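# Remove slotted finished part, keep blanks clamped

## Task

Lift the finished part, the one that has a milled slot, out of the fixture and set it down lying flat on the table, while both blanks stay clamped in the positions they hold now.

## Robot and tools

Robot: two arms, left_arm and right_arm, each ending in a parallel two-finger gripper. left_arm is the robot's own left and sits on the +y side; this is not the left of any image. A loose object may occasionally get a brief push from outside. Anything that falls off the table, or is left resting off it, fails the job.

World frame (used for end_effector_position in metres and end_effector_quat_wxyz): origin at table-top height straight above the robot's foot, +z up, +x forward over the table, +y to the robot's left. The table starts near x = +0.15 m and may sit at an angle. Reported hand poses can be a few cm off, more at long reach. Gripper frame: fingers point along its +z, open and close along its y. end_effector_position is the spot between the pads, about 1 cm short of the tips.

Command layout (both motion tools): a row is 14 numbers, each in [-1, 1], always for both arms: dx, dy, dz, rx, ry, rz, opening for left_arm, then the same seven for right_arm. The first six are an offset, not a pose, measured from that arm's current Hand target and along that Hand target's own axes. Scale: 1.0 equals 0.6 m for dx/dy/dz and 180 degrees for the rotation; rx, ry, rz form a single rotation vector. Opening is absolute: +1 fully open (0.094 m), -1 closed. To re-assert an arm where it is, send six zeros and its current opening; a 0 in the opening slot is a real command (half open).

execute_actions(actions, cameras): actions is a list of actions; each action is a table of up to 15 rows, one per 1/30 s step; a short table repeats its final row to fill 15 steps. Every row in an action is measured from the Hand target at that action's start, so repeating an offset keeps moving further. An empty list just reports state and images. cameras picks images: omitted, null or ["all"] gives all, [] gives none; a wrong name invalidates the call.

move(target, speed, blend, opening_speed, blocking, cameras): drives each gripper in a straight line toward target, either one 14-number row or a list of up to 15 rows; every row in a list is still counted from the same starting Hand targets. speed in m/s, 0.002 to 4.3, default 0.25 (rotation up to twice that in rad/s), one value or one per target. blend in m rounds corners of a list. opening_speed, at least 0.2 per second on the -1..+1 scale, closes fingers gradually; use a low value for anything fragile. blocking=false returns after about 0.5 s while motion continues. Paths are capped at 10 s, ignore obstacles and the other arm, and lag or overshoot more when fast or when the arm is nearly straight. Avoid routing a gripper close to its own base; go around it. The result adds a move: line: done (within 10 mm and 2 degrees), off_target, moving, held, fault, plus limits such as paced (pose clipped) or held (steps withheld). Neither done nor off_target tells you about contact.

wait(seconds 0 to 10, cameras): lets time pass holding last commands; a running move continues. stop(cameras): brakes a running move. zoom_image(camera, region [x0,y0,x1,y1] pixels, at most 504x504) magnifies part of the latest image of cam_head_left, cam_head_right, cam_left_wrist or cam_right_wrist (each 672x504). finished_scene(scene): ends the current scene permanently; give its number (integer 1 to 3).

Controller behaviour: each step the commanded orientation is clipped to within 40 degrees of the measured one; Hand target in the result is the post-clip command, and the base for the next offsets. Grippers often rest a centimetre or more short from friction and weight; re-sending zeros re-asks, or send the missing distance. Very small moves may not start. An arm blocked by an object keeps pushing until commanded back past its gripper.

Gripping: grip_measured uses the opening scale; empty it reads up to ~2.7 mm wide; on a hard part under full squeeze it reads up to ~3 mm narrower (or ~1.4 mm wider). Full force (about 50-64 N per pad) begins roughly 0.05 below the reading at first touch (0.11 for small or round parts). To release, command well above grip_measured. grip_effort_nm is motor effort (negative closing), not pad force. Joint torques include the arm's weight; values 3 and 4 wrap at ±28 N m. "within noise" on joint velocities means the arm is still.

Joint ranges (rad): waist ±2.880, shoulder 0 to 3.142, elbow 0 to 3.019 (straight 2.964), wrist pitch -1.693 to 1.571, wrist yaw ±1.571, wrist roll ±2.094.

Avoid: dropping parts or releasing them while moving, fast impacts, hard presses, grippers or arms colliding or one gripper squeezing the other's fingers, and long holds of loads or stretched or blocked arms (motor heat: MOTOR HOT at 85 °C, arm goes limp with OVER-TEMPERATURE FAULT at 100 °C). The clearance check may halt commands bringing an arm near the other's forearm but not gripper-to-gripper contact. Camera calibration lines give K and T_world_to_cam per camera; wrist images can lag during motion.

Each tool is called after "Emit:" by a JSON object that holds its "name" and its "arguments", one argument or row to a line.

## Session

Emit:
{"name": "execute_actions", "arguments": {
  "actions": []
}}

Emit:
{"name": "zoom_image", "arguments": {
  "camera": "cam_head_left",
  "region": [230, 150, 560, 380]
}}

Scene clock: 0.00 s.
left_arm: end_effector_position=(+0.7756, +0.5869, +0.1200) grip_measured=+1.000 grip_effort_nm=n/a end_effector_quat_wxyz=(+0.169, -0.423, +0.837, +0.304) | right_arm: end_effector_position=(+0.2226, -0.5231, +0.2734) grip_measured=+1.000 grip_effort_nm=n/a end_effector_quat_wxyz=(-0.176, +0.814, +0.198, -0.518)
Joint positions: left_arm=[-1.584 2.031 1.646 0.007 -0.674 -0.544 0.094] | right_arm=[1.163 1.994 0.941 -0.654 0.27 2.076 0.094]
Joint velocities: within noise
Joint torques (N m): no reading
Heat: left arm: hottest shoulder 27 °C; right arm: hottest shoulder 27 °C.
Hand target: left_arm +0.7805, +0.5884, +0.1213; +0.174, -0.424, +0.835, +0.303 | right_arm +0.2182, -0.5187, +0.2779; -0.181, +0.810, +0.197, -0.521
Tool commands: left_gripper/opening=+1.0 right_gripper/opening=+1.0
camera_calibration:
cam_left_wrist: T_world_to_cam=[[0.817245, -0.447798, -0.362749, -0.329057], [-0.479834, -0.877357, 0.00203209, 0.892315], [-0.319171, 0.172399, -0.931885, 0.381447], [0, 0, 0, 1]] pos_world=[0.81883, 0.569767, 0.234286]
cam_right_wrist: T_world_to_cam=[[-0.130544, 0.860104, 0.493132, 0.344064], [0.85411, 0.350131, -0.384583, 0.100961], [-0.503442, 0.370984, -0.780331, 0.645572], [0, 0, 0, 1]] pos_world=[0.283692, -0.570777, 0.372919]

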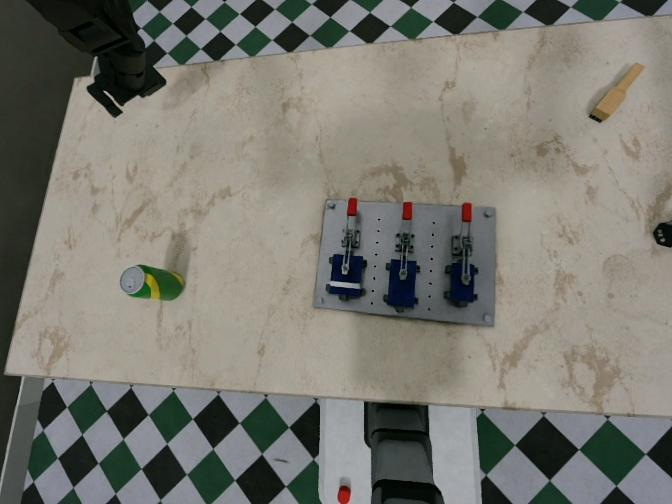

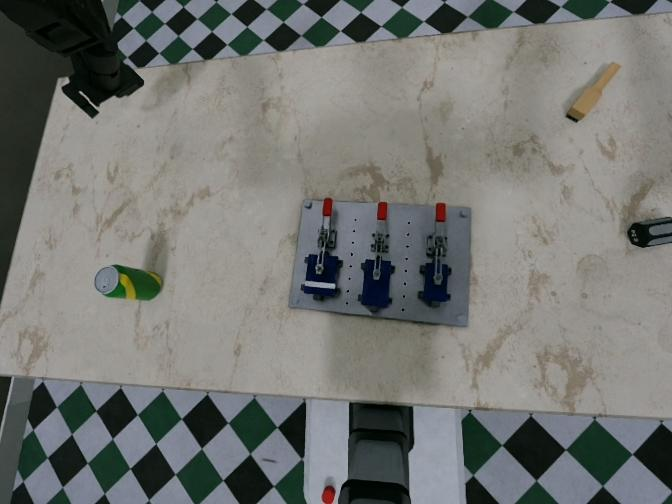

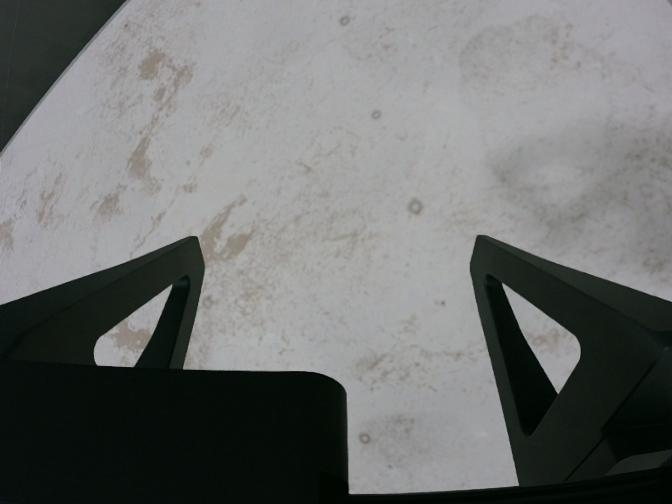

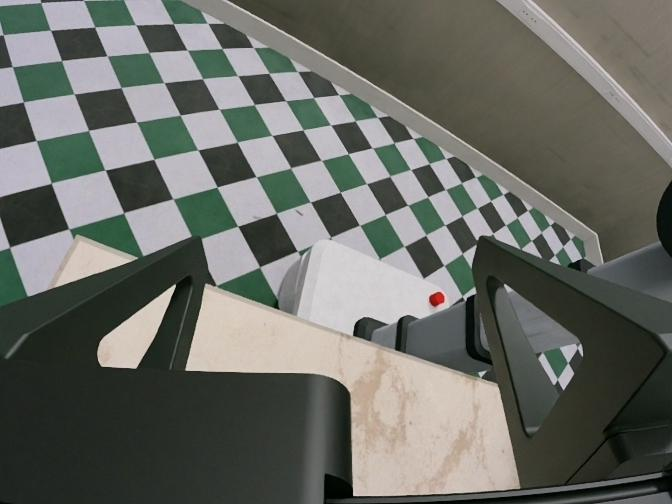

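Scaled by 1.527.

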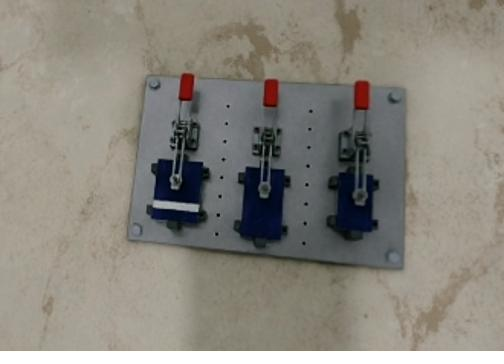

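Emit:
{"name": "move", "arguments": {
  "target": [0.7395,-0.0083,-0.5813,0.211,0.109,0.3127,-0.2, 0,0,0,0,0,0,1],
  "speed": 0.4,
  "cameras": ["cam_left_wrist","cam_head_left"]
}}

Scene clock: 42.40 s.
left_arm: end_effector_position=(+0.5217, +0.0946, +0.1425) grip_measured=-0.198 grip_effort_nm=-0.115 end_effector_quat_wxyz=(+0.006, +0.035, +0.999, +0.001) | right_arm: end_effector_position=(+0.2226, -0.5231, +0.2734) grip_measured=+1.000 grip_effort_nm=0.056 end_effector_quat_wxyz=(-0.176, +0.814, +0.198, -0.518)
Joint positions: left_arm=[-2.201 2.119 1.02 0.352 -0.49 -0.04 0.038] | right_arm=[1.163 1.994 0.941 -0.654 0.27 2.076 0.094]
Joint velocities: within noise
Joint torques (N m): left_arm=[-6.89 -13.74 -2.13 0.13 -0.02 0.09] | right_arm=[-6.77 -10.29 -5.49 -1.57 0.37 -0.03]
Heat: left arm: hottest shoulder 29 °C; right arm: hottest shoulder 28 °C.
Hand target: left_arm +0.5157, +0.0904, +0.1400; +0.000, +0.044, +0.999, +0.000 | right_arm +0.2182, -0.5187, +0.2779; -0.181, +0.810, +0.197, -0.521
Off the commanded pose: left_arm 0.008 m, 1 deg | right_arm 0.008 m, 1 deg.
move: done
camera_calibration:
cam_left_wrist: T_world_to_cam=[[-0.0595363, -0.9982, -0.0071573, 0.125032], [-0.816063, 0.0445411, 0.576245, 0.344792], [-0.574889, 0.0401483, -0.817246, 0.535856], [0, 0, 0, 1]] pos_world=[0.596873, 0.0879361, 0.240137]
Images, in order (width x height): cam_head_left 672x504, cam_left_wrist 672x504.

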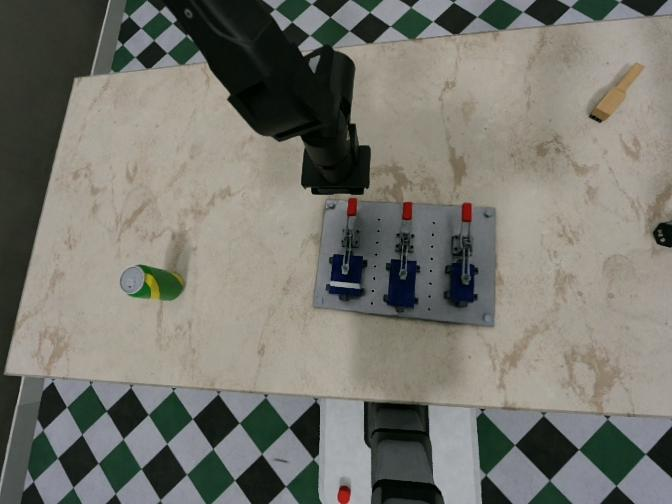

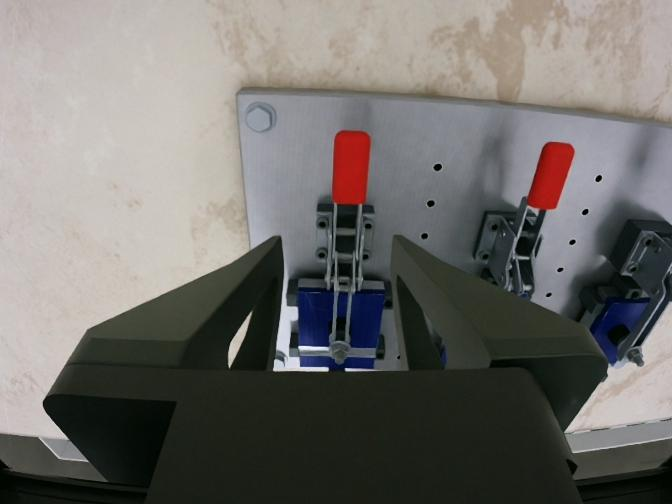

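Emit:
{"name": "move", "arguments": {
  "target": [-0.0009,-0.01,0.1667,0,0,0,-0.2, 0,0,0,0,0,0,1],
  "speed": 0.15,
  "cameras": ["cam_left_wrist"]
}}

Scene clock: 59.20 s.
left_arm: end_effector_position=(+0.5257, +0.0773, +0.0488) grip_measured=-0.198 grip_effort_nm=-0.110 end_effector_quat_wxyz=(+0.010, +0.040, +0.999, -0.004) | right_arm: end_effector_position=(+0.2226, -0.5231, +0.2734) grip_measured=+1.000 grip_effort_nm=0.056 end_effector_quat_wxyz=(-0.176, +0.814, +0.198, -0.518)
Joint positions: left_arm=[-2.148 2.347 1.275 0.352 -0.439 0.014 0.038] | right_arm=[1.163 1.994 0.941 -0.654 0.27 2.076 0.094]
Joint velocities: within noise
Joint torques (N m): left_arm=[-6.07 -13.45 -2.02 0.24 0.11 0.09] | right_arm=[-6.65 -10.29 -5.49 -1.55 0.37 -0.04]
Heat: left arm: hottest shoulder 29 °C; right arm: hottest shoulder 28 °C.
Hand target: left_arm +0.5159, +0.0843, +0.0399; +0.000, +0.044, +0.999, +0.000 | right_arm +0.2182, -0.5187, +0.2779; -0.181, +0.810, +0.197, -0.521
Off the commanded pose: left_arm 0.015 m, 1 deg | right_arm 0.008 m, 1 deg.
move: off_target (left_arm)
camera_calibration:
cam_left_wrist: T_world_to_cam=[[-0.0696018, -0.997567, 0.00392337, 0.111941], [-0.81989, 0.0594445, 0.569427, 0.404039], [-0.568275, 0.0364164, -0.822032, 0.459301], [0, 0, 0, 1]] pos_world=[0.600068, 0.0709247, 0.147051]
Images, in order (width x height): cam_left_wrist 672x504.

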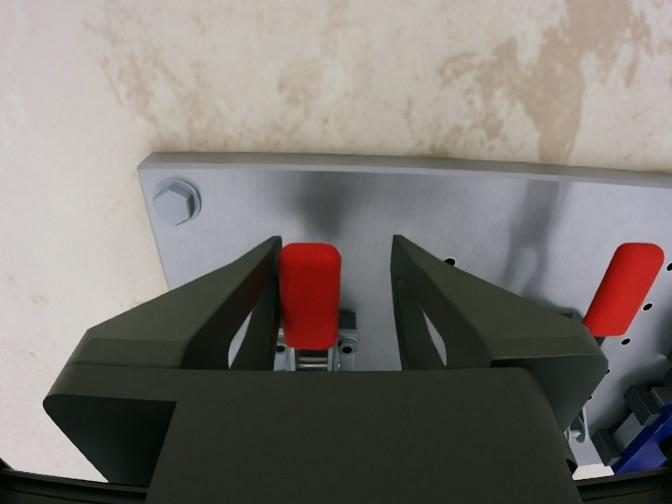

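Emit:
{"name": "move", "arguments": {
  "target": [0.0099, 0.0175, 0.0133, 0,0,0,-0.2, 0,0,0,0,0,0,1],
  "speed": 0.04,
  "cameras": ["cam_left_wrist"]
}}

Scene clock: 116.40 s.
left_arm: end_effector_position=(+0.5195, +0.0864, +0.0418) grip_measured=-0.198 grip_effort_nm=-0.115 end_effector_quat_wxyz=(+0.004, +0.044, +0.999, -0.005) | right_arm: end_effector_position=(+0.2226, -0.5231, +0.2734) grip_measured=+1.000 grip_effort_nm=0.051 end_effector_quat_wxyz=(-0.176, +0.814, +0.198, -0.518)
Joint positions: left_arm=[-2.128 2.356 1.275 0.356 -0.422 0.03 0.038] | right_arm=[1.163 1.994 0.941 -0.654 0.27 2.076 0.094]
Joint velocities: within noise
Joint torques (N m): left_arm=[-5.6 -12.86 -2.33 0.85 0.11 0.08] | right_arm=[-6.71 -10.23 -5.48 -1.57 0.37 -0.03]
Heat: left arm: hottest shoulder 30 °C; right arm: hottest shoulder 28 °C.
Hand target: left_arm +0.5107, +0.0951, +0.0319; +0.000, +0.044, +0.999, +0.000 | right_arm +0.2182, -0.5187, +0.2779; -0.181, +0.810, +0.197, -0.521
Off the commanded pose: left_arm 0.016 m, 1 deg | right_arm 0.008 m, 1 deg.
move: off_target (left_arm)
camera_calibration:
cam_left_wrist: T_world_to_cam=[[-0.0766706, -0.997038, 0.00609971, 0.124152], [-0.812954, 0.0660545, 0.578569, 0.397904], [-0.577258, 0.0394005, -0.815611, 0.453795], [0, 0, 0, 1]] pos_world=[0.594954, 0.0796213, 0.139148]
Images, in order (width x height): cam_left_wrist 672x504.

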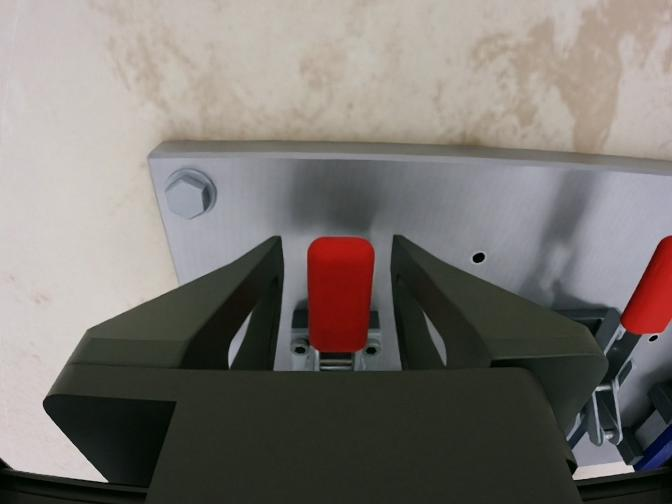

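Emit:
{"name": "move", "arguments": {
  "target": [0.0, 0.0, 0.0, 0,0,0,-0.8, 0,0,0,0,0,0,1],
  "speed": 0.04,
  "opening_speed": 0.8,
  "cameras": ["cam_left_wrist"]
}}

Scene clock: 128.13 s.
left_arm: end_effector_position=(+0.5196, +0.0863, +0.0418) grip_measured=-0.660 grip_effort_nm=-1.009 end_effector_quat_wxyz=(+0.005, +0.050, +0.999, -0.006) | right_arm: end_effector_position=(+0.2226, -0.5231, +0.2734) grip_measured=+1.000 grip_effort_nm=0.051 end_effector_quat_wxyz=(-0.176, +0.814, +0.198, -0.518)
Joint positions: left_arm=[-2.128 2.356 1.275 0.356 -0.422 0.044 0.016] | right_arm=[1.163 1.994 0.941 -0.654 0.27 2.076 0.094]
Joint velocities: within noise
Joint torques (N m): left_arm=[-5.71 -12.98 -2.37 0.88 0.09 -0.04] | right_arm=[-6.77 -10.23 -5.48 -1.54 0.37 -0.03]
Heat: left arm: hottest shoulder 30 °C; right arm: hottest shoulder 28 °C.
Hand target: left_arm +0.5108, +0.0951, +0.0319; +0.000, +0.044, +0.999, +0.000 | right_arm +0.2182, -0.5187, +0.2779; -0.181, +0.810, +0.197, -0.521
Off the commanded pose: left_arm 0.016 m, 1 deg | right_arm 0.008 m, 1 deg.
move: off_target (left_arm)
camera_calibration:
cam_left_wrist: T_world_to_cam=[[-0.0897236, -0.995946, 0.00636885, 0.130791], [-0.812483, 0.0768911, 0.577893, 0.396864], [-0.57604, 0.046676, -0.816088, 0.452679], [0, 0, 0, 1]] pos_world=[0.594942, 0.0786165, 0.139248]
Images, in order (width x height): cam_left_wrist 672x504.

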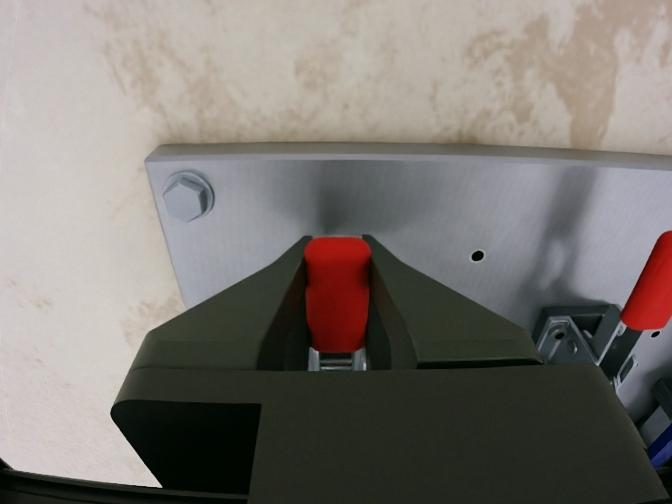

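Emit:
{"name": "move", "arguments": {
  "target": [0.0, 0.0, -0.04, 0,0,0,-0.8, 0,0,0,0,0,0,1],
  "speed": 0.05,
  "cameras": []
}}

Emit:
{"name": "move", "arguments": {
  "target": [0.003, 0.0, -0.033, 0,0,0,-0.8, 0,0,0,0,0,0,1],
  "speed": 0.05,
  "cameras": ["cam_left_wrist"]
}}

Scene clock: 138.10 s.
left_arm: end_effector_position=(+0.5192, +0.0866, +0.0423) grip_measured=-0.661 grip_effort_nm=-1.038 end_effector_quat_wxyz=(+0.007, +0.049, +0.999, -0.005) | right_arm: end_effector_position=(+0.2226, -0.5231, +0.2734) grip_measured=+1.000 grip_effort_nm=0.056 end_effector_quat_wxyz=(-0.176, +0.814, +0.198, -0.518)
Joint positions: left_arm=[-2.128 2.356 1.271 0.365 -0.422 0.044 0.016] | right_arm=[1.163 1.994 0.941 -0.654 0.27 2.076 0.094]
Joint velocities: within noise
Joint torques (N m): left_arm=[-6.83 -17.2 -7.5 0.8 -0.46 -0.17] | right_arm=[-6.77 -10.17 -5.49 -1.58 0.37 -0.03]
Heat: left arm: hottest shoulder 30 °C; right arm: hottest shoulder 28 °C.
Hand target: left_arm +0.5106, +0.0952, +0.0560; +0.000, +0.044, +0.999, +0.000 | right_arm +0.2182, -0.5187, +0.2779; -0.181, +0.810, +0.197, -0.521
Off the commanded pose: left_arm 0.018 m, 1 deg | right_arm 0.008 m, 1 deg.
move: off_target (left_arm)
No camera images: "cameras" was empty.

Scene clock: 138.97 s.
left_arm: end_effector_position=(+0.5179, +0.0870, +0.0434) grip_measured=-0.661 grip_effort_nm=-1.038 end_effector_quat_wxyz=(+0.010, +0.048, +0.999, -0.006) | right_arm: end_effector_position=(+0.2226, -0.5231, +0.2734) grip_measured=+1.000 grip_effort_nm=0.056 end_effector_quat_wxyz=(-0.176, +0.814, +0.198, -0.518)
Joint positions: left_arm=[-2.128 2.356 1.262 0.382 -0.421 0.044 0.016] | right_arm=[1.163 1.994 0.941 -0.654 0.27 2.076 0.094]
Joint velocities: within noise
Joint torques (N m): left_arm=[-7.77 -20.19 -11.06 0.42 -0.95 -0.27] | right_arm=[-6.77 -10.23 -5.48 -1.57 0.37 -0.03]
Heat: left arm: hottest shoulder 30 °C; right arm: hottest shoulder 28 °C.
Hand target: left_arm +0.5089, +0.0953, +0.0757; +0.000, +0.044, +0.999, +0.000 | right_arm +0.2182, -0.5187, +0.2779; -0.181, +0.810, +0.197, -0.521
Off the commanded pose: left_arm 0.035 m, 1 deg | right_arm 0.008 m, 1 deg.
move: off_target (left_arm)
camera_calibration:
cam_left_wrist: T_world_to_cam=[[-0.0848735, -0.996369, 0.00679377, 0.128823], [-0.819386, 0.0736739, 0.568488, 0.398794], [-0.566924, 0.0426828, -0.822664, 0.448833], [0, 0, 0, 1]] pos_world=[0.592154, 0.0798173, 0.141654]
Images, in order (width x height): cam_left_wrist 672x504.

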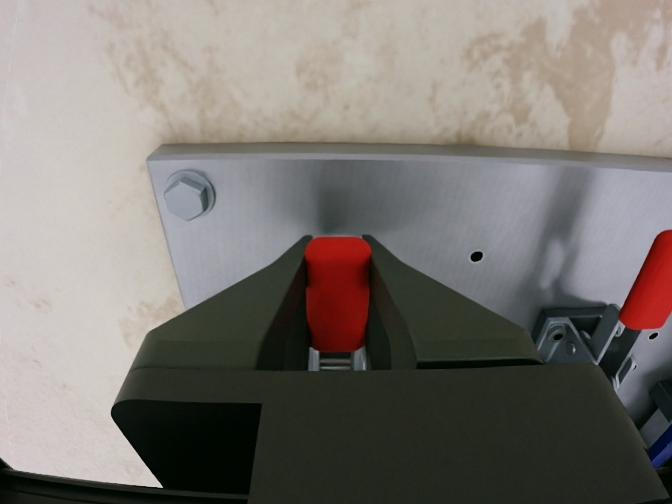

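Emit:
{"name": "move", "arguments": {
  "target": [0.003, 0.0, -0.025, 0,0,0,-0.8, 0,0,0,0,0,0,1],
  "speed": 0.05,
  "cameras": []
}}

Scene clock: 145.20 s.
left_arm: end_effector_position=(+0.5148, +0.0876, +0.0527) grip_measured=-0.661 grip_effort_nm=-1.038 end_effector_quat_wxyz=(+0.012, +0.049, +0.999, -0.008) | right_arm: end_effector_position=(+0.2226, -0.5231, +0.2734) grip_measured=+1.000 grip_effort_nm=0.056 end_effector_quat_wxyz=(-0.176, +0.814, +0.198, -0.518)
Joint positions: left_arm=[-2.133 2.338 1.229 0.4 -0.42 0.044 0.016] | right_arm=[1.163 1.994 0.941 -0.654 0.27 2.076 0.094]
Joint velocities: within noise
Joint torques (N m): left_arm=[-8.23 -21.07 -11.69 0.01 -1.36 -0.35] | right_arm=[-6.71 -10.29 -5.46 -1.57 0.37 -0.03]
Heat: left arm: hottest shoulder 30 °C; right arm: hottest shoulder 28 °C.
Hand target: left_arm +0.5071, +0.0955, +0.0908; +0.000, +0.044, +0.999, +0.000 | right_arm +0.2182, -0.5187, +0.2779; -0.181, +0.810, +0.197, -0.521
Off the commanded pose: left_arm 0.040 m, 2 deg | right_arm 0.008 m, 1 deg.
move: off_target (left_arm)
No camera images: "cameras" was empty.

Emit:
{"name": "move", "arguments": {
  "target": [0.02, 0.0, -0.0167, 0,0,0,-0.8, 0,0,0,0,0,0,1],
  "speed": 0.06,
  "cameras": []
}}

Emit:
{"name": "move", "arguments": {
  "target": [0.04, 0.0, -0.01, 0,0,0,-0.8, 0,0,0,0,0,0,1],
  "speed": 0.06,
  "cameras": ["cam_left_wrist", "cam_head_left"]
}}

Scene clock: 153.43 s.
left_arm: end_effector_position=(+0.5118, +0.0879, +0.0577) grip_measured=-0.661 grip_effort_nm=-1.033 end_effector_quat_wxyz=(+0.019, +0.048, +0.999, -0.009) | right_arm: end_effector_position=(+0.2226, -0.5231, +0.2734) grip_measured=+1.000 grip_effort_nm=0.056 end_effector_quat_wxyz=(-0.176, +0.814, +0.198, -0.518)
Joint positions: left_arm=[-2.136 2.334 1.204 0.435 -0.42 0.047 0.016] | right_arm=[1.163 1.994 0.941 -0.654 0.27 2.076 0.094]
Joint velocities: within noise
Joint torques (N m): left_arm=[-8.41 -21.13 -13.29 -0.08 -1.59 -0.42] | right_arm=[-6.71 -10.29 -5.48 -1.58 0.37 -0.03]
Heat: left arm: hottest shoulder 30 °C; right arm: hottest shoulder 28 °C.
Hand target: left_arm +0.4950, +0.0966, +0.1008; +0.000, +0.044, +0.999, +0.000 | right_arm +0.2182, -0.5187, +0.2779; -0.181, +0.810, +0.197, -0.521
Off the commanded pose: left_arm 0.047 m, 3 deg | right_arm 0.008 m, 1 deg.
move: off_target (left_arm)
No camera images: "cameras" was empty.

Scene clock: 154.37 s.
left_arm: end_effector_position=(+0.5088, +0.0885, +0.0626) grip_measured=-0.661 grip_effort_nm=-1.033 end_effector_quat_wxyz=(+0.034, +0.048, +0.998, -0.010) | right_arm: end_effector_position=(+0.2226, -0.5231, +0.2734) grip_measured=+1.000 grip_effort_nm=0.051 end_effector_quat_wxyz=(-0.176, +0.814, +0.198, -0.518)
Joint positions: left_arm=[-2.139 2.334 1.175 0.494 -0.42 0.057 0.016] | right_arm=[1.163 1.994 0.941 -0.654 0.27 2.076 0.094]
Joint velocities: within noise
Joint torques (N m): left_arm=[-8.41 -19.55 -15.05 0.01 -1.77 -0.54] | right_arm=[-6.77 -10.29 -5.48 -1.55 0.37 -0.03]
Heat: left arm: hottest shoulder 31 °C; right arm: hottest shoulder 28 °C.
Hand target: left_arm +0.4713, +0.0987, +0.1067; +0.000, +0.044, +0.999, +0.000 | right_arm +0.2182, -0.5187, +0.2779; -0.181, +0.810, +0.197, -0.521
Off the commanded pose: left_arm 0.059 m, 4 deg | right_arm 0.008 m, 1 deg.
move: off_target (left_arm)
camera_calibration:
cam_left_wrist: T_world_to_cam=[[-0.0845491, -0.99632, 0.0140534, 0.128799], [-0.844794, 0.079155, 0.529204, 0.395093], [-0.528369, 0.0328715, -0.848378, 0.442346], [0, 0, 0, 1]] pos_world=[0.578384, 0.0825105, 0.164382]
Images, in order (width x height): cam_head_left 672x504, cam_left_wrist 672x504.

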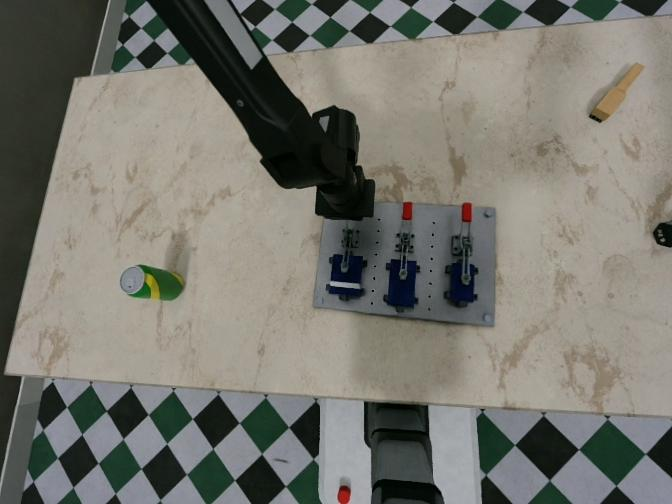

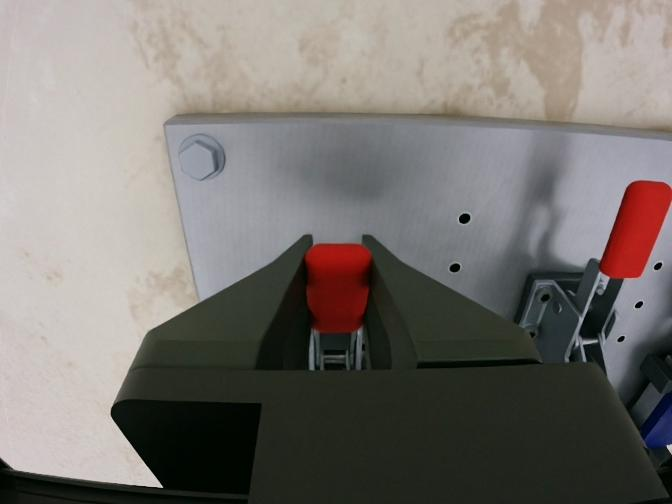

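Emit:
{"name": "move", "arguments": {
  "target": [0.035, 0.0, -0.012, 0,0,0,-0.8, 0,0,0,0,0,0,1],
  "speed": 0.06,
  "cameras": []
}}

Emit:
{"name": "move", "arguments": {
  "target": [0.035, 0.0, -0.005, 0,0,0,-0.8, 0,0,0,0,0,0,1],
  "speed": 0.06,
  "cameras": ["cam_left_wrist"]
}}

Scene clock: 166.37 s.
left_arm: end_effector_position=(+0.4839, +0.0917, +0.0757) grip_measured=-0.665 grip_effort_nm=-1.033 end_effector_quat_wxyz=(+0.029, +0.035, +0.999, -0.007) | right_arm: end_effector_position=(+0.2226, -0.5231, +0.2734) grip_measured=+1.000 grip_effort_nm=0.051 end_effector_quat_wxyz=(-0.176, +0.814, +0.198, -0.518)
Joint positions: left_arm=[-2.149 2.331 1.107 0.546 -0.436 0.02 0.016] | right_arm=[1.163 1.994 0.941 -0.654 0.27 2.076 0.094]
Joint velocities: within noise
Joint torques (N m): left_arm=[-8.18 -17.9 -14.23 0.35 -1.32 -0.24] | right_arm=[-6.77 -10.34 -5.49 -1.58 0.37 -0.03]
Heat: left arm: hottest shoulder 31 °C; right arm: hottest shoulder 28 °C.
Hand target: left_arm +0.4503, +0.1005, +0.1140; +0.000, +0.044, +0.999, +0.000 | right_arm +0.2182, -0.5187, +0.2779; -0.181, +0.810, +0.197, -0.521
Off the commanded pose: left_arm 0.052 m, 4 deg | right_arm 0.008 m, 1 deg.
move: off_target (left_arm)
No camera images: "cameras" was empty.

Scene clock: 167.33 s.
left_arm: end_effector_position=(+0.4848, +0.0918, +0.0760) grip_measured=-0.665 grip_effort_nm=-1.038 end_effector_quat_wxyz=(+0.043, +0.028, +0.999, -0.008) | right_arm: end_effector_position=(+0.2226, -0.5231, +0.2734) grip_measured=+1.000 grip_effort_nm=0.056 end_effector_quat_wxyz=(-0.176, +0.814, +0.198, -0.518)
Joint positions: left_arm=[-2.149 2.339 1.099 0.593 -0.436 0.02 0.016] | right_arm=[1.163 1.994 0.941 -0.654 0.27 2.076 0.094]
Joint velocities: within noise
Joint torques (N m): left_arm=[-8.18 -16.44 -16.28 0.75 -1.38 -0.24] | right_arm=[-6.77 -10.29 -5.49 -1.58 0.37 -0.03]
Heat: left arm: hottest shoulder 31 °C; right arm: hottest shoulder 28 °C.
Hand target: left_arm +0.4293, +0.1024, +0.1170; +0.000, +0.044, +0.999, +0.000 | right_arm +0.2182, -0.5187, +0.2779; -0.181, +0.810, +0.197, -0.521
Off the commanded pose: left_arm 0.070 m, 5 deg | right_arm 0.008 m, 1 deg.
move: off_target (left_arm)
camera_calibration:
cam_left_wrist: T_world_to_cam=[[-0.0461503, -0.998891, 0.0093534, 0.111866], [-0.856195, 0.0443774, 0.514744, 0.377256], [-0.514588, 0.0157472, -0.857293, 0.436399], [0, 0, 0, 1]] pos_world=[0.552732, 0.0881285, 0.178885]
Images, in order (width x height): cam_left_wrist 672x504.

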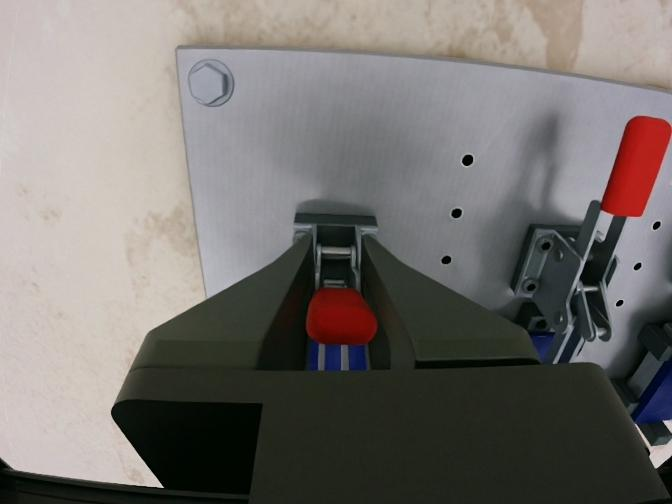

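Emit:
{"name": "move", "arguments": {
  "target": [
    [-0.071, 0.0, 0.068, 0,0,0,-0.8, 0,0,0,0,0,0,1],
    [-0.071, 0.0, 0.068, 0,0,0,-0.3, 0,0,0,0,0,0,1]
  ],
  "speed": 0.1,
  "opening_speed": 1.0,
  "cameras": ["cam_left_wrist"]
}}

Scene clock: 178.00 s.
left_arm: end_effector_position=(+0.4803, +0.0920, +0.0740) grip_measured=-0.303 grip_effort_nm=0.105 end_effector_quat_wxyz=(+0.010, +0.045, +0.999, -0.004) | right_arm: end_effector_position=(+0.2226, -0.5231, +0.2734) grip_measured=+1.000 grip_effort_nm=0.056 end_effector_quat_wxyz=(-0.176, +0.814, +0.198, -0.518)
Joint positions: left_arm=[-2.149 2.327 1.119 0.488 -0.44 0.024 0.033] | right_arm=[1.163 1.994 0.941 -0.654 0.27 2.076 0.094]
Joint velocities: within noise
Joint torques (N m): left_arm=[-6.12 -13.86 -5.23 0.16 -0.15 -0.08] | right_arm=[-6.71 -10.29 -5.49 -1.57 0.37 -0.03]
Heat: left arm: hottest shoulder 30 °C; right arm: hottest shoulder 28 °C.
Hand target: left_arm +0.4719, +0.0985, +0.0762; +0.000, +0.044, +0.999, +0.000 | right_arm +0.2182, -0.5187, +0.2779; -0.181, +0.810, +0.197, -0.521
Off the commanded pose: left_arm 0.011 m, 1 deg | right_arm 0.008 m, 1 deg.
move: off_target (left_arm); target 2's new opening was sent with left_arm's hand 0.016 m and 2 deg from that target
camera_calibration:
cam_left_wrist: T_world_to_cam=[[-0.0799901, -0.996789, 0.00368459, 0.128273], [-0.81951, 0.0678673, 0.569032, 0.350636], [-0.567455, 0.0424974, -0.822307, 0.452807], [0, 0, 0, 1]] pos_world=[0.554558, 0.0848211, 0.172351]
Images, in order (width x height): cam_left_wrist 672x504.

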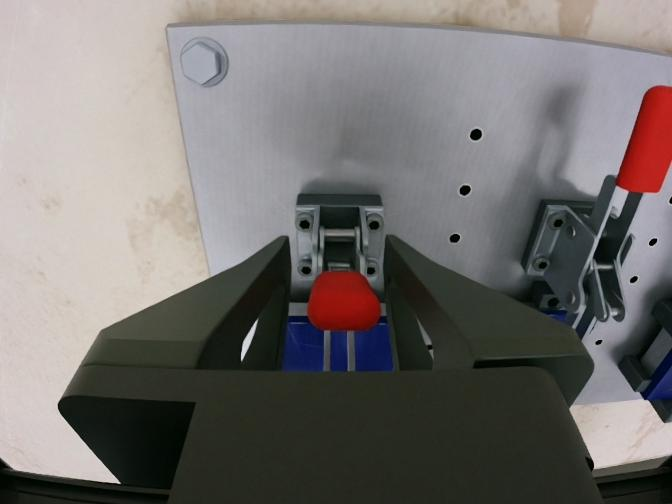

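Emit:
{"name": "move", "arguments": {
  "target": [
    [-0.0415, 0.0036, -0.0667, 0,0,0,-0.3, 0,0,0,0,0,0,1],
    [-0.045, 0.0044, -0.2, 0,0,0,-0.3, 0,0,0,0,0,0,1],
    [0.2243, 0.0013, -0.1317, 0,-0.222,0,1, 0,0,0,0,0,0,1]
  ],
  "speed": [0.1, 0.25, 0.3],
  "blend": [0.01, 0.03, 0],
  "cameras": ["cam_left_wrist"]
}}

Scene clock: 217.70 s.
left_arm: end_effector_position=(+0.3409, +0.1065, +0.1589) grip_measured=+0.997 grip_effort_nm=0.110 end_effector_quat_wxyz=(+0.185, +0.045, +0.982, -0.011) | right_arm: end_effector_position=(+0.2226, -0.5231, +0.2734) grip_measured=+1.000 grip_effort_nm=0.051 end_effector_quat_wxyz=(-0.176, +0.814, +0.198, -0.518)
Joint positions: left_arm=[-2.232 2.676 0.782 1.547 -0.485 0.155 0.094] | right_arm=[1.163 1.994 0.941 -0.654 0.27 2.076 0.094]
Joint velocities: within noise
Joint torques (N m): left_arm=[-5.01 -6.18 -6.01 1.66 -0.1 0.05] | right_arm=[-6.89 -10.23 -5.5 -1.57 0.37 -0.03]
Heat: left arm: hottest shoulder 29 °C; right arm: hottest shoulder 28 °C.
Hand target: left_arm +0.3379, +0.1113, +0.1552; +0.341, +0.041, +0.939, -0.015 | right_arm +0.2182, -0.5187, +0.2779; -0.181, +0.810, +0.197, -0.521
Off the commanded pose: left_arm 0.007 m, 19 deg | right_arm 0.008 m, 1 deg.
joint sent to its limit (left arm) — joint 4 (wrist pitch), upper limit. The joint targets are off in orientation, not in position.
move: off_target (left_arm); target 3's new opening was sent with left_arm's hand 0.007 m and 19 deg from that target
camera_calibration:
cam_left_wrist: T_world_to_cam=[[-0.08038, -0.996756, 0.00394644, 0.131364], [-0.96507, 0.0788141, 0.249855, 0.286322], [-0.249355, 0.0162747, -0.968275, 0.360434], [0, 0, 0, 1]] pos_world=[0.376756, 0.102506, 0.276942]
Images, in order (width x height): cam_left_wrist 672x504.

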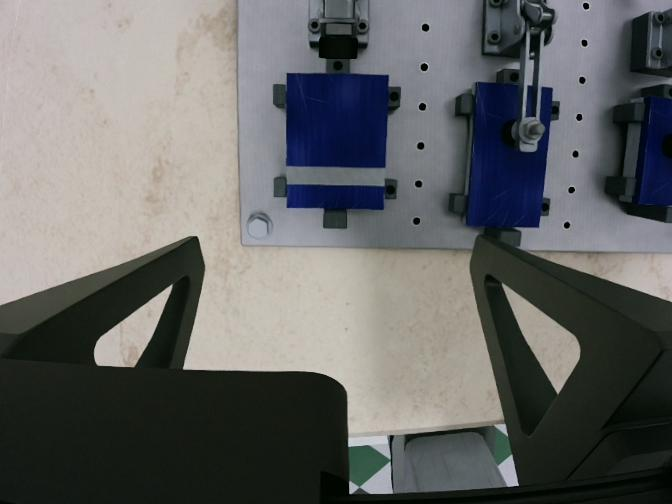

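Emit:
{"name": "move", "arguments": {
  "target": [0.0465, 0.0, 0.1178, 0,0,0,1, 0,0,0,0,0,0,1],
  "speed": 0.12,
  "cameras": ["cam_left_wrist"]
}}

Scene clock: 237.50 s.
left_arm: end_effector_position=(+0.3663, +0.1002, +0.0880) grip_measured=+0.998 grip_effort_nm=0.105 end_effector_quat_wxyz=(+0.238, +0.047, +0.970, -0.028) | right_arm: end_effector_position=(+0.2226, -0.5231, +0.2734) grip_measured=+1.000 grip_effort_nm=0.056 end_effector_quat_wxyz=(-0.176, +0.814, +0.198, -0.518)
Joint positions: left_arm=[-2.132 2.776 1.006 1.547 -0.338 0.229 0.094] | right_arm=[1.163 1.994 0.941 -0.654 0.27 2.076 0.094]
Joint velocities: within noise
Joint torques (N m): left_arm=[-4.31 -5.71 -5.78 1.85 0.21 0.1] | right_arm=[-6.77 -10.29 -5.49 -1.58 0.37 -0.04]
Heat: left arm: hottest shoulder 29 °C; right arm: hottest shoulder 28 °C.
Hand target: left_arm +0.3619, +0.1090, +0.0831; +0.341, +0.041, +0.939, -0.016 | right_arm +0.2182, -0.5187, +0.2779; -0.181, +0.810, +0.197, -0.521
Off the commanded pose: left_arm 0.011 m, 13 deg | right_arm 0.008 m, 1 deg.
joint sent to its limit (left arm) — joint 4 (wrist pitch), upper limit. The joint targets are off in orientation, not in position.
move: off_target (left_arm)
camera_calibration:
cam_left_wrist: T_world_to_cam=[[-0.0917825, -0.995241, 0.0327366, 0.129017], [-0.985004, 0.0955635, 0.143648, 0.344093], [-0.146093, -0.0190613, -0.989087, 0.265692], [0, 0, 0, 1]] pos_world=[0.38959, 0.100585, 0.20914]
Images, in order (width x height): cam_left_wrist 672x504.

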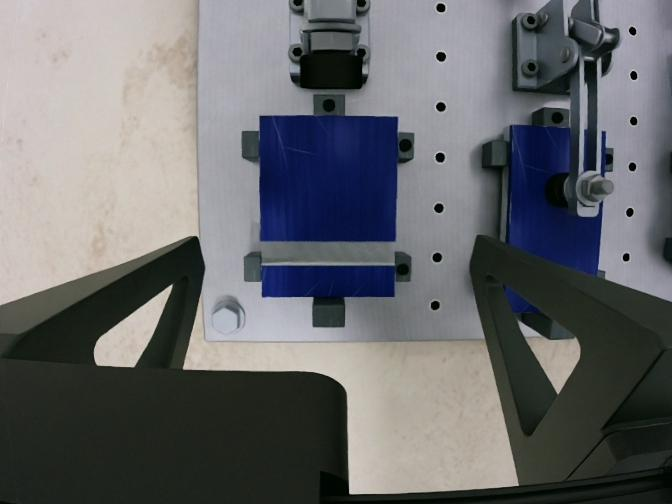

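Emit:
{"name": "move", "arguments": {
  "target": [0.0107, 0.0128, 0.0475, 0,0,0,1, 0,0,0,0,0,0,1],
  "speed": 0.08,
  "cameras": ["cam_left_wrist"]
}}

Scene clock: 279.30 s.
left_arm: end_effector_position=(+0.3808, +0.1066, +0.0618) grip_measured=+0.998 grip_effort_nm=0.095 end_effector_quat_wxyz=(+0.262, +0.047, +0.964, -0.031) | right_arm: end_effector_position=(+0.2226, -0.5231, +0.2734) grip_measured=+1.000 grip_effort_nm=0.056 end_effector_quat_wxyz=(-0.176, +0.814, +0.198, -0.518)
Joint positions: left_arm=[-2.083 2.807 1.089 1.547 -0.275 0.254 0.094] | right_arm=[1.163 1.994 0.941 -0.654 0.27 2.076 0.094]
Joint velocities: within noise
Joint torques (N m): left_arm=[-4.13 -5.71 -5.68 1.92 0.25 0.11] | right_arm=[-6.77 -10.29 -5.49 -1.58 0.37 -0.03]
Heat: left arm: hottest shoulder 28 °C; right arm: hottest shoulder 28 °C.
Hand target: left_arm +0.3758, +0.1157, +0.0571; +0.341, +0.041, +0.939, -0.015 | right_arm +0.2182, -0.5187, +0.2779; -0.181, +0.810, +0.197, -0.521
Off the commanded pose: left_arm 0.011 m, 10 deg | right_arm 0.008 m, 1 deg.
joint sent to its limit (left arm) — joint 4 (wrist pitch), upper limit. The joint targets are off in orientation, not in position.
move: off_target (left_arm)
camera_calibration:
cam_left_wrist: T_world_to_cam=[[-0.0940209, -0.994914, 0.0361303, 0.138107], [-0.990835, 0.0970474, 0.0939565, 0.366603], [-0.0969851, -0.0269653, -0.99492, 0.224553], [0, 0, 0, 1]] pos_world=[0.398006, 0.107881, 0.183978]
Images, in order (width x height): cam_left_wrist 672x504.

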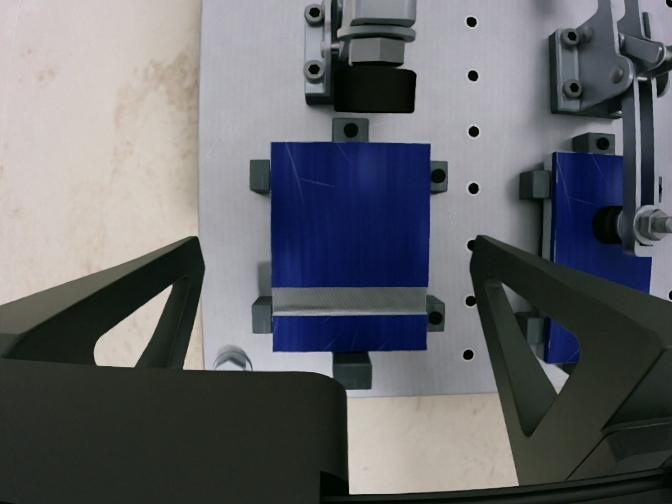

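Emit:
{"name": "move", "arguments": {
  "target": [0.0101, -0.0075, 0.0285, 0,0,0,1, 0,0,0,0,0,0,1],
  "speed": 0.06,
  "cameras": ["cam_left_wrist"]
}}

Scene clock: 307.30 s.
left_arm: end_effector_position=(+0.3867, +0.1008, +0.0449) grip_measured=+0.998 grip_effort_nm=0.105 end_effector_quat_wxyz=(+0.279, +0.046, +0.959, -0.031) | right_arm: end_effector_position=(+0.2226, -0.5231, +0.2734) grip_measured=+1.000 grip_effort_nm=0.056 end_effector_quat_wxyz=(-0.176, +0.814, +0.198, -0.518)
Joint positions: left_arm=[-2.077 2.844 1.162 1.547 -0.262 0.266 0.094] | right_arm=[1.163 1.994 0.941 -0.654 0.27 2.076 0.094]
Joint velocities: within noise
Joint torques (N m): left_arm=[-4.25 -5.48 -5.35 1.98 0.27 0.1] | right_arm=[-6.83 -10.23 -5.48 -1.58 0.37 -0.03]
Heat: left arm: hottest shoulder 28 °C; right arm: hottest shoulder 28 °C.
Hand target: left_arm +0.3816, +0.1105, +0.0401; +0.341, +0.041, +0.939, -0.016 | right_arm +0.2182, -0.5187, +0.2779; -0.181, +0.810, +0.197, -0.521
Off the commanded pose: left_arm 0.012 m, 8 deg | right_arm 0.008 m, 1 deg.
joint sent to its limit (left arm) — joint 4 (wrist pitch), upper limit. The joint targets are off in orientation, not in position.
move: off_target (left_arm)
camera_calibration:
cam_left_wrist: T_world_to_cam=[[-0.0938083, -0.994975, 0.0349839, 0.133482], [-0.993678, 0.0957472, 0.0586251, 0.377364], [-0.0616801, -0.0292632, -0.997667, 0.194849], [0, 0, 0, 1]] pos_world=[0.399519, 0.102382, 0.167602]
Images, in order (width x height): cam_left_wrist 672x504.

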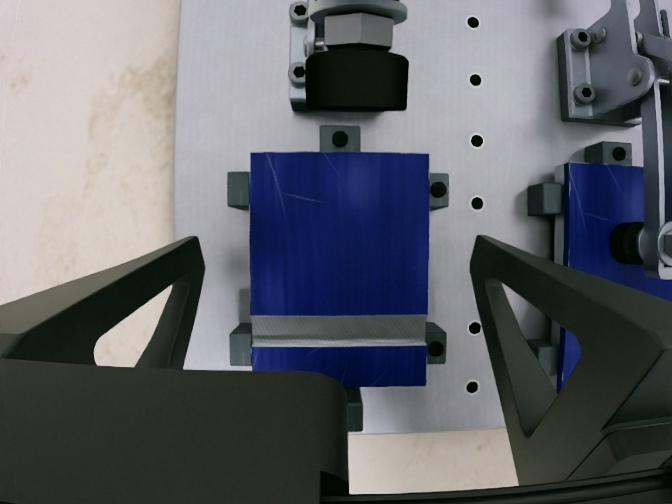

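Emit:
{"name": "move", "arguments": {
  "target": [0.0057, 0.0, 0.017, 0,0,0,1, 0,0,0,0,0,0,1],
  "speed": 0.05,
  "cameras": ["cam_left_wrist"]
}}

Scene clock: 338.97 s.
left_arm: end_effector_position=(+0.3908, +0.1002, +0.0347) grip_measured=+0.998 grip_effort_nm=0.105 end_effector_quat_wxyz=(+0.289, +0.045, +0.956, -0.030) | right_arm: end_effector_position=(+0.2226, -0.5231, +0.2734) grip_measured=+1.000 grip_effort_nm=0.051 end_effector_quat_wxyz=(-0.176, +0.814, +0.198, -0.518)
Joint positions: left_arm=[-2.068 2.863 1.204 1.547 -0.249 0.272 0.094] | right_arm=[1.163 1.994 0.941 -0.654 0.27 2.076 0.094]
Joint velocities: within noise
Joint torques (N m): left_arm=[-4.13 -5.54 -5.3 2.02 0.26 0.09] | right_arm=[-6.77 -10.29 -5.46 -1.55 0.37 -0.04]
Heat: left arm: hottest shoulder 27 °C; right arm: hottest shoulder 28 °C.
Hand target: left_arm +0.3855, +0.1101, +0.0301; +0.341, +0.041, +0.939, -0.015 | right_arm +0.2182, -0.5187, +0.2779; -0.181, +0.810, +0.197, -0.521
Off the commanded pose: left_arm 0.012 m, 7 deg | right_arm 0.008 m, 1 deg.
joint sent to its limit (left arm) — joint 4 (wrist pitch), upper limit. The joint targets are off in orientation, not in position.
move: off_target (left_arm)
camera_calibration:
cam_left_wrist: T_world_to_cam=[[-0.0925901, -0.99514, 0.0335232, 0.133232], [-0.994873, 0.0938358, 0.0377151, 0.383462], [-0.0406775, -0.0298593, -0.998726, 0.17687], [0, 0, 0, 1]] pos_world=[0.401027, 0.101883, 0.157716]
Images, in order (width x height): cam_left_wrist 672x504.

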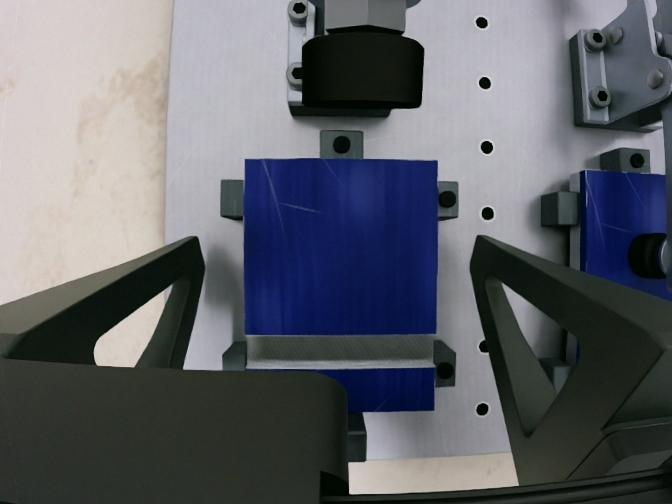

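Emit:
{"name": "move", "arguments": {
  "target": [0, 0.0, 0, 0,0,0,0.0, 0,0,0,0,0,0,1],
  "speed": 0.05,
  "opening_speed": 0.8,
  "cameras": ["cam_left_wrist"]
}}

Scene clock: 345.73 s.
left_arm: end_effector_position=(+0.3908, +0.1000, +0.0346) grip_measured=+0.270 grip_effort_nm=-1.033 end_effector_quat_wxyz=(+0.289, +0.046, +0.956, -0.031) | right_arm: end_effector_position=(+0.2226, -0.5231, +0.2734) grip_measured=+1.000 grip_effort_nm=0.051 end_effector_quat_wxyz=(-0.176, +0.814, +0.198, -0.518)
Joint positions: left_arm=[-2.067 2.864 1.204 1.547 -0.245 0.274 0.06] | right_arm=[1.163 1.994 0.941 -0.654 0.27 2.076 0.094]
Joint velocities: within noise
Joint torques (N m): left_arm=[-4.19 -5.54 -5.31 1.99 0.13 0.08] | right_arm=[-6.77 -10.29 -5.5 -1.57 0.37 -0.03]
Heat: left arm: hottest shoulder 27 °C; right arm: hottest shoulder 28 °C.
Hand target: left_arm +0.3856, +0.1103, +0.0300; +0.341, +0.041, +0.939, -0.015 | right_arm +0.2182, -0.5187, +0.2779; -0.181, +0.810, +0.197, -0.521
Off the commanded pose: left_arm 0.012 m, 7 deg | right_arm 0.008 m, 1 deg.
joint sent to its limit (left arm) — joint 4 (wrist pitch), upper limit. The joint targets are off in orientation, not in position.
move: off_target (left_arm)
camera_calibration:
cam_left_wrist: T_world_to_cam=[[-0.0954542, -0.994812, 0.0351727, 0.134078], [-0.994627, 0.0967397, 0.0368647, 0.383103], [-0.040076, -0.0314648, -0.998701, 0.176686], [0, 0, 0, 1]] pos_world=[0.400924, 0.10188, 0.157618]
Images, in order (width x height): cam_left_wrist 672x504.

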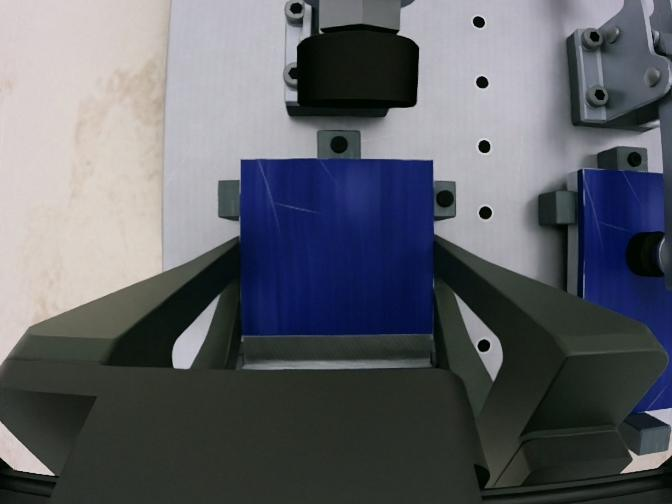

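Emit:
{"name": "move", "arguments": {
  "target": [-0.0472, 0.0, -0.0562, 0,0,0,0.0, 0,0,0,0,0,0,1],
  "speed": 0.08,
  "cameras": ["cam_left_wrist"]
}}

Scene clock: 375.60 s.
left_arm: end_effector_position=(+0.3918, +0.1110, +0.0592) grip_measured=+0.270 grip_effort_nm=-1.033 end_effector_quat_wxyz=(+0.270, +0.045, +0.962, -0.018) | right_arm: end_effector_position=(+0.2226, -0.5231, +0.2734) grip_measured=+1.000 grip_effort_nm=0.056 end_effector_quat_wxyz=(-0.176, +0.814, +0.198, -0.518)
Joint positions: left_arm=[-2.079 2.798 1.102 1.547 -0.293 0.267 0.06] | right_arm=[1.163 1.994 0.941 -0.654 0.27 2.076 0.094]
Joint velocities: within noise
Joint torques (N m): left_arm=[-6.18 -8.59 -10.35 1.95 -0.01 -0.06] | right_arm=[-6.77 -10.23 -5.48 -1.55 0.37 -0.03]
Heat: left arm: hottest shoulder 27 °C; right arm: hottest shoulder 28 °C.
Hand target: left_arm +0.3857, +0.1102, +0.0741; +0.341, +0.041, +0.939, -0.015 | right_arm +0.2182, -0.5187, +0.2779; -0.181, +0.810, +0.197, -0.521
Off the commanded pose: left_arm 0.016 m, 9 deg | right_arm 0.008 m, 1 deg.
joint sent to its limit (left arm) — joint 4 (wrist pitch), upper limit. The joint targets are off in orientation, not in position.
move: off_target (left_arm)
camera_calibration:
cam_left_wrist: T_world_to_cam=[[-0.0854461, -0.996279, 0.0112785, 0.141808], [-0.993143, 0.0860727, 0.0791083, 0.380335], [-0.0797847, -0.00444164, -0.996802, 0.214036], [0, 0, 0, 1]] pos_world=[0.406921, 0.109495, 0.181665]
Images, in order (width x height): cam_left_wrist 672x504.

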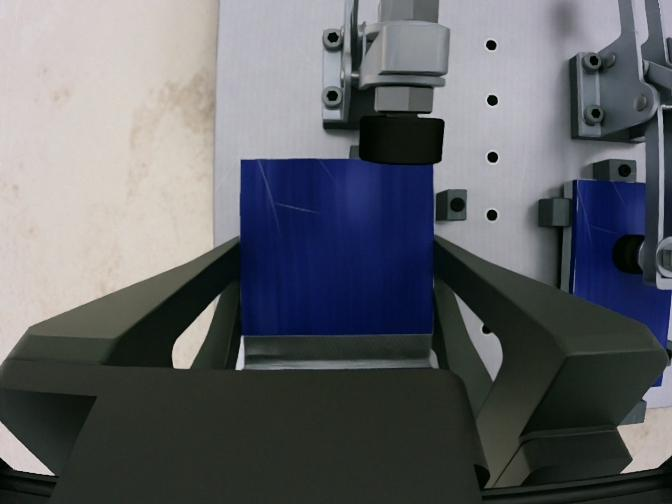

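Emit:
{"name": "move", "arguments": {
  "target": [
    [-0.015,0,-0.0179,0,0,0,0,0,0,0,0,0,0,1],
    [0.0448,-0.0006,-0.0767,0,0,0,0,0,0,0,0,0,0,1],
    [-0.0045,0.0003,-0.1485,0,0,0,0,0,0,0,0,0,0,1],
    [-0.0415,0.1963,-0.1283,0,0,0,0,0,0,0,0,0,0,1],
    [-0.1562,0.2703,0.0113,0,0.0356,0,0,0,0,0,0,0,0,1]
  ],
  "speed": [0.08, 0.12, 0.2, 0.2, 0.2],
  "blend": [0.003, 0.01, 0.03, 0.03, 0],
  "cameras": ["cam_left_wrist", "cam_head_left"]
}}

Scene clock: 398.47 s.
left_arm: end_effector_position=(+0.4692, +0.2581, +0.1291) grip_measured=+0.270 grip_effort_nm=-1.038 end_effector_quat_wxyz=(+0.283, +0.040, +0.958, -0.019) | right_arm: end_effector_position=(+0.2226, -0.5231, +0.2734) grip_measured=+1.000 grip_effort_nm=0.056 end_effector_quat_wxyz=(-0.176, +0.814, +0.198, -0.518)
Joint positions: left_arm=[-1.796 2.435 0.788 1.532 -0.005 0.299 0.06] | right_arm=[1.163 1.994 0.941 -0.654 0.27 2.076 0.094]
Joint velocities: within noise
Joint torques (N m): left_arm=[-1.32 -11.63 -6.35 1.36 0.31 0.11] | right_arm=[-6.77 -10.29 -5.49 -1.57 0.37 -0.03]
Heat: left arm: hottest shoulder 27 °C; right arm: hottest shoulder 28 °C.
Hand target: left_arm +0.4759, +0.2652, +0.1291; +0.288, +0.042, +0.957, -0.013 | right_arm +0.2182, -0.5187, +0.2779; -0.181, +0.810, +0.197, -0.521
Off the commanded pose: left_arm 0.010 m, 1 deg | right_arm 0.008 m, 1 deg.
move: done; blend cut to 0.0261 m at target 3
camera_calibration:
cam_left_wrist: T_world_to_cam=[[-0.0764568, -0.996953, 0.0154525, 0.289683], [-0.995738, 0.077147, 0.0505411, 0.446181], [-0.0515792, -0.0115224, -0.998602, 0.279406], [0, 0, 0, 1]] pos_world=[0.480839, 0.257599, 0.251989]
Images, in order (width x height): cam_head_left 672x504, cam_left_wrist 672x504.

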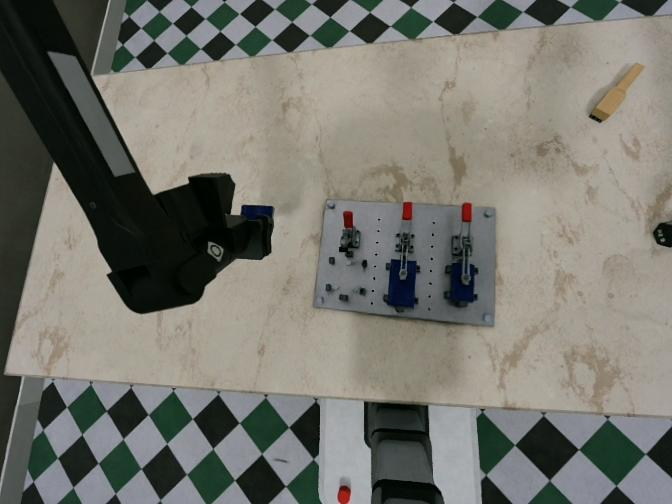

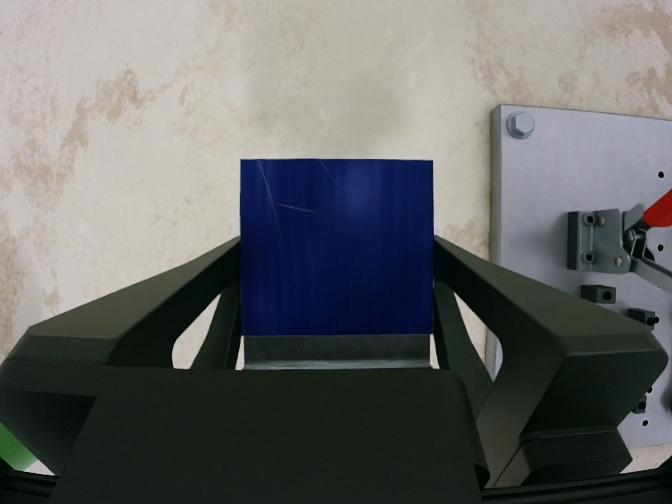

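Emit:
{"name": "move", "arguments": {
  "target": [0.0847,0,0.1279,0.0051,-0.0045,-0.0034,0,0,0,0,0,0,0,1],
  "speed": 0.15,
  "cameras": []
}}

Scene clock: 425.50 s.
left_arm: end_effector_position=(+0.4817, +0.2598, +0.0412) grip_measured=+0.270 grip_effort_nm=-1.033 end_effector_quat_wxyz=(+0.299, +0.040, +0.953, -0.025) | right_arm: end_effector_position=(+0.2226, -0.5231, +0.2734) grip_measured=+1.000 grip_effort_nm=0.051 end_effector_quat_wxyz=(-0.176, +0.814, +0.198, -0.518)
Joint positions: left_arm=[-1.757 2.581 1.067 1.428 0.054 0.3 0.06] | right_arm=[1.163 1.994 0.941 -0.654 0.27 2.076 0.094]
Joint velocities: within noise
Joint torques (N m): left_arm=[-1.14 -9.35 -5.44 1.39 0.33 0.01] | right_arm=[-6.83 -10.34 -5.46 -1.58 0.37 -0.04]
Heat: left arm: hottest shoulder 28 °C; right arm: hottest shoulder 28 °C.
Hand target: left_arm +0.4759, +0.2649, +0.0370; +0.295, +0.039, +0.955, -0.023 | right_arm +0.2182, -0.5187, +0.2779; -0.181, +0.810, +0.197, -0.521
Off the commanded pose: left_arm 0.009 m, 1 deg | right_arm 0.008 m, 1 deg.
move: done
No camera images: "cameras" was empty.


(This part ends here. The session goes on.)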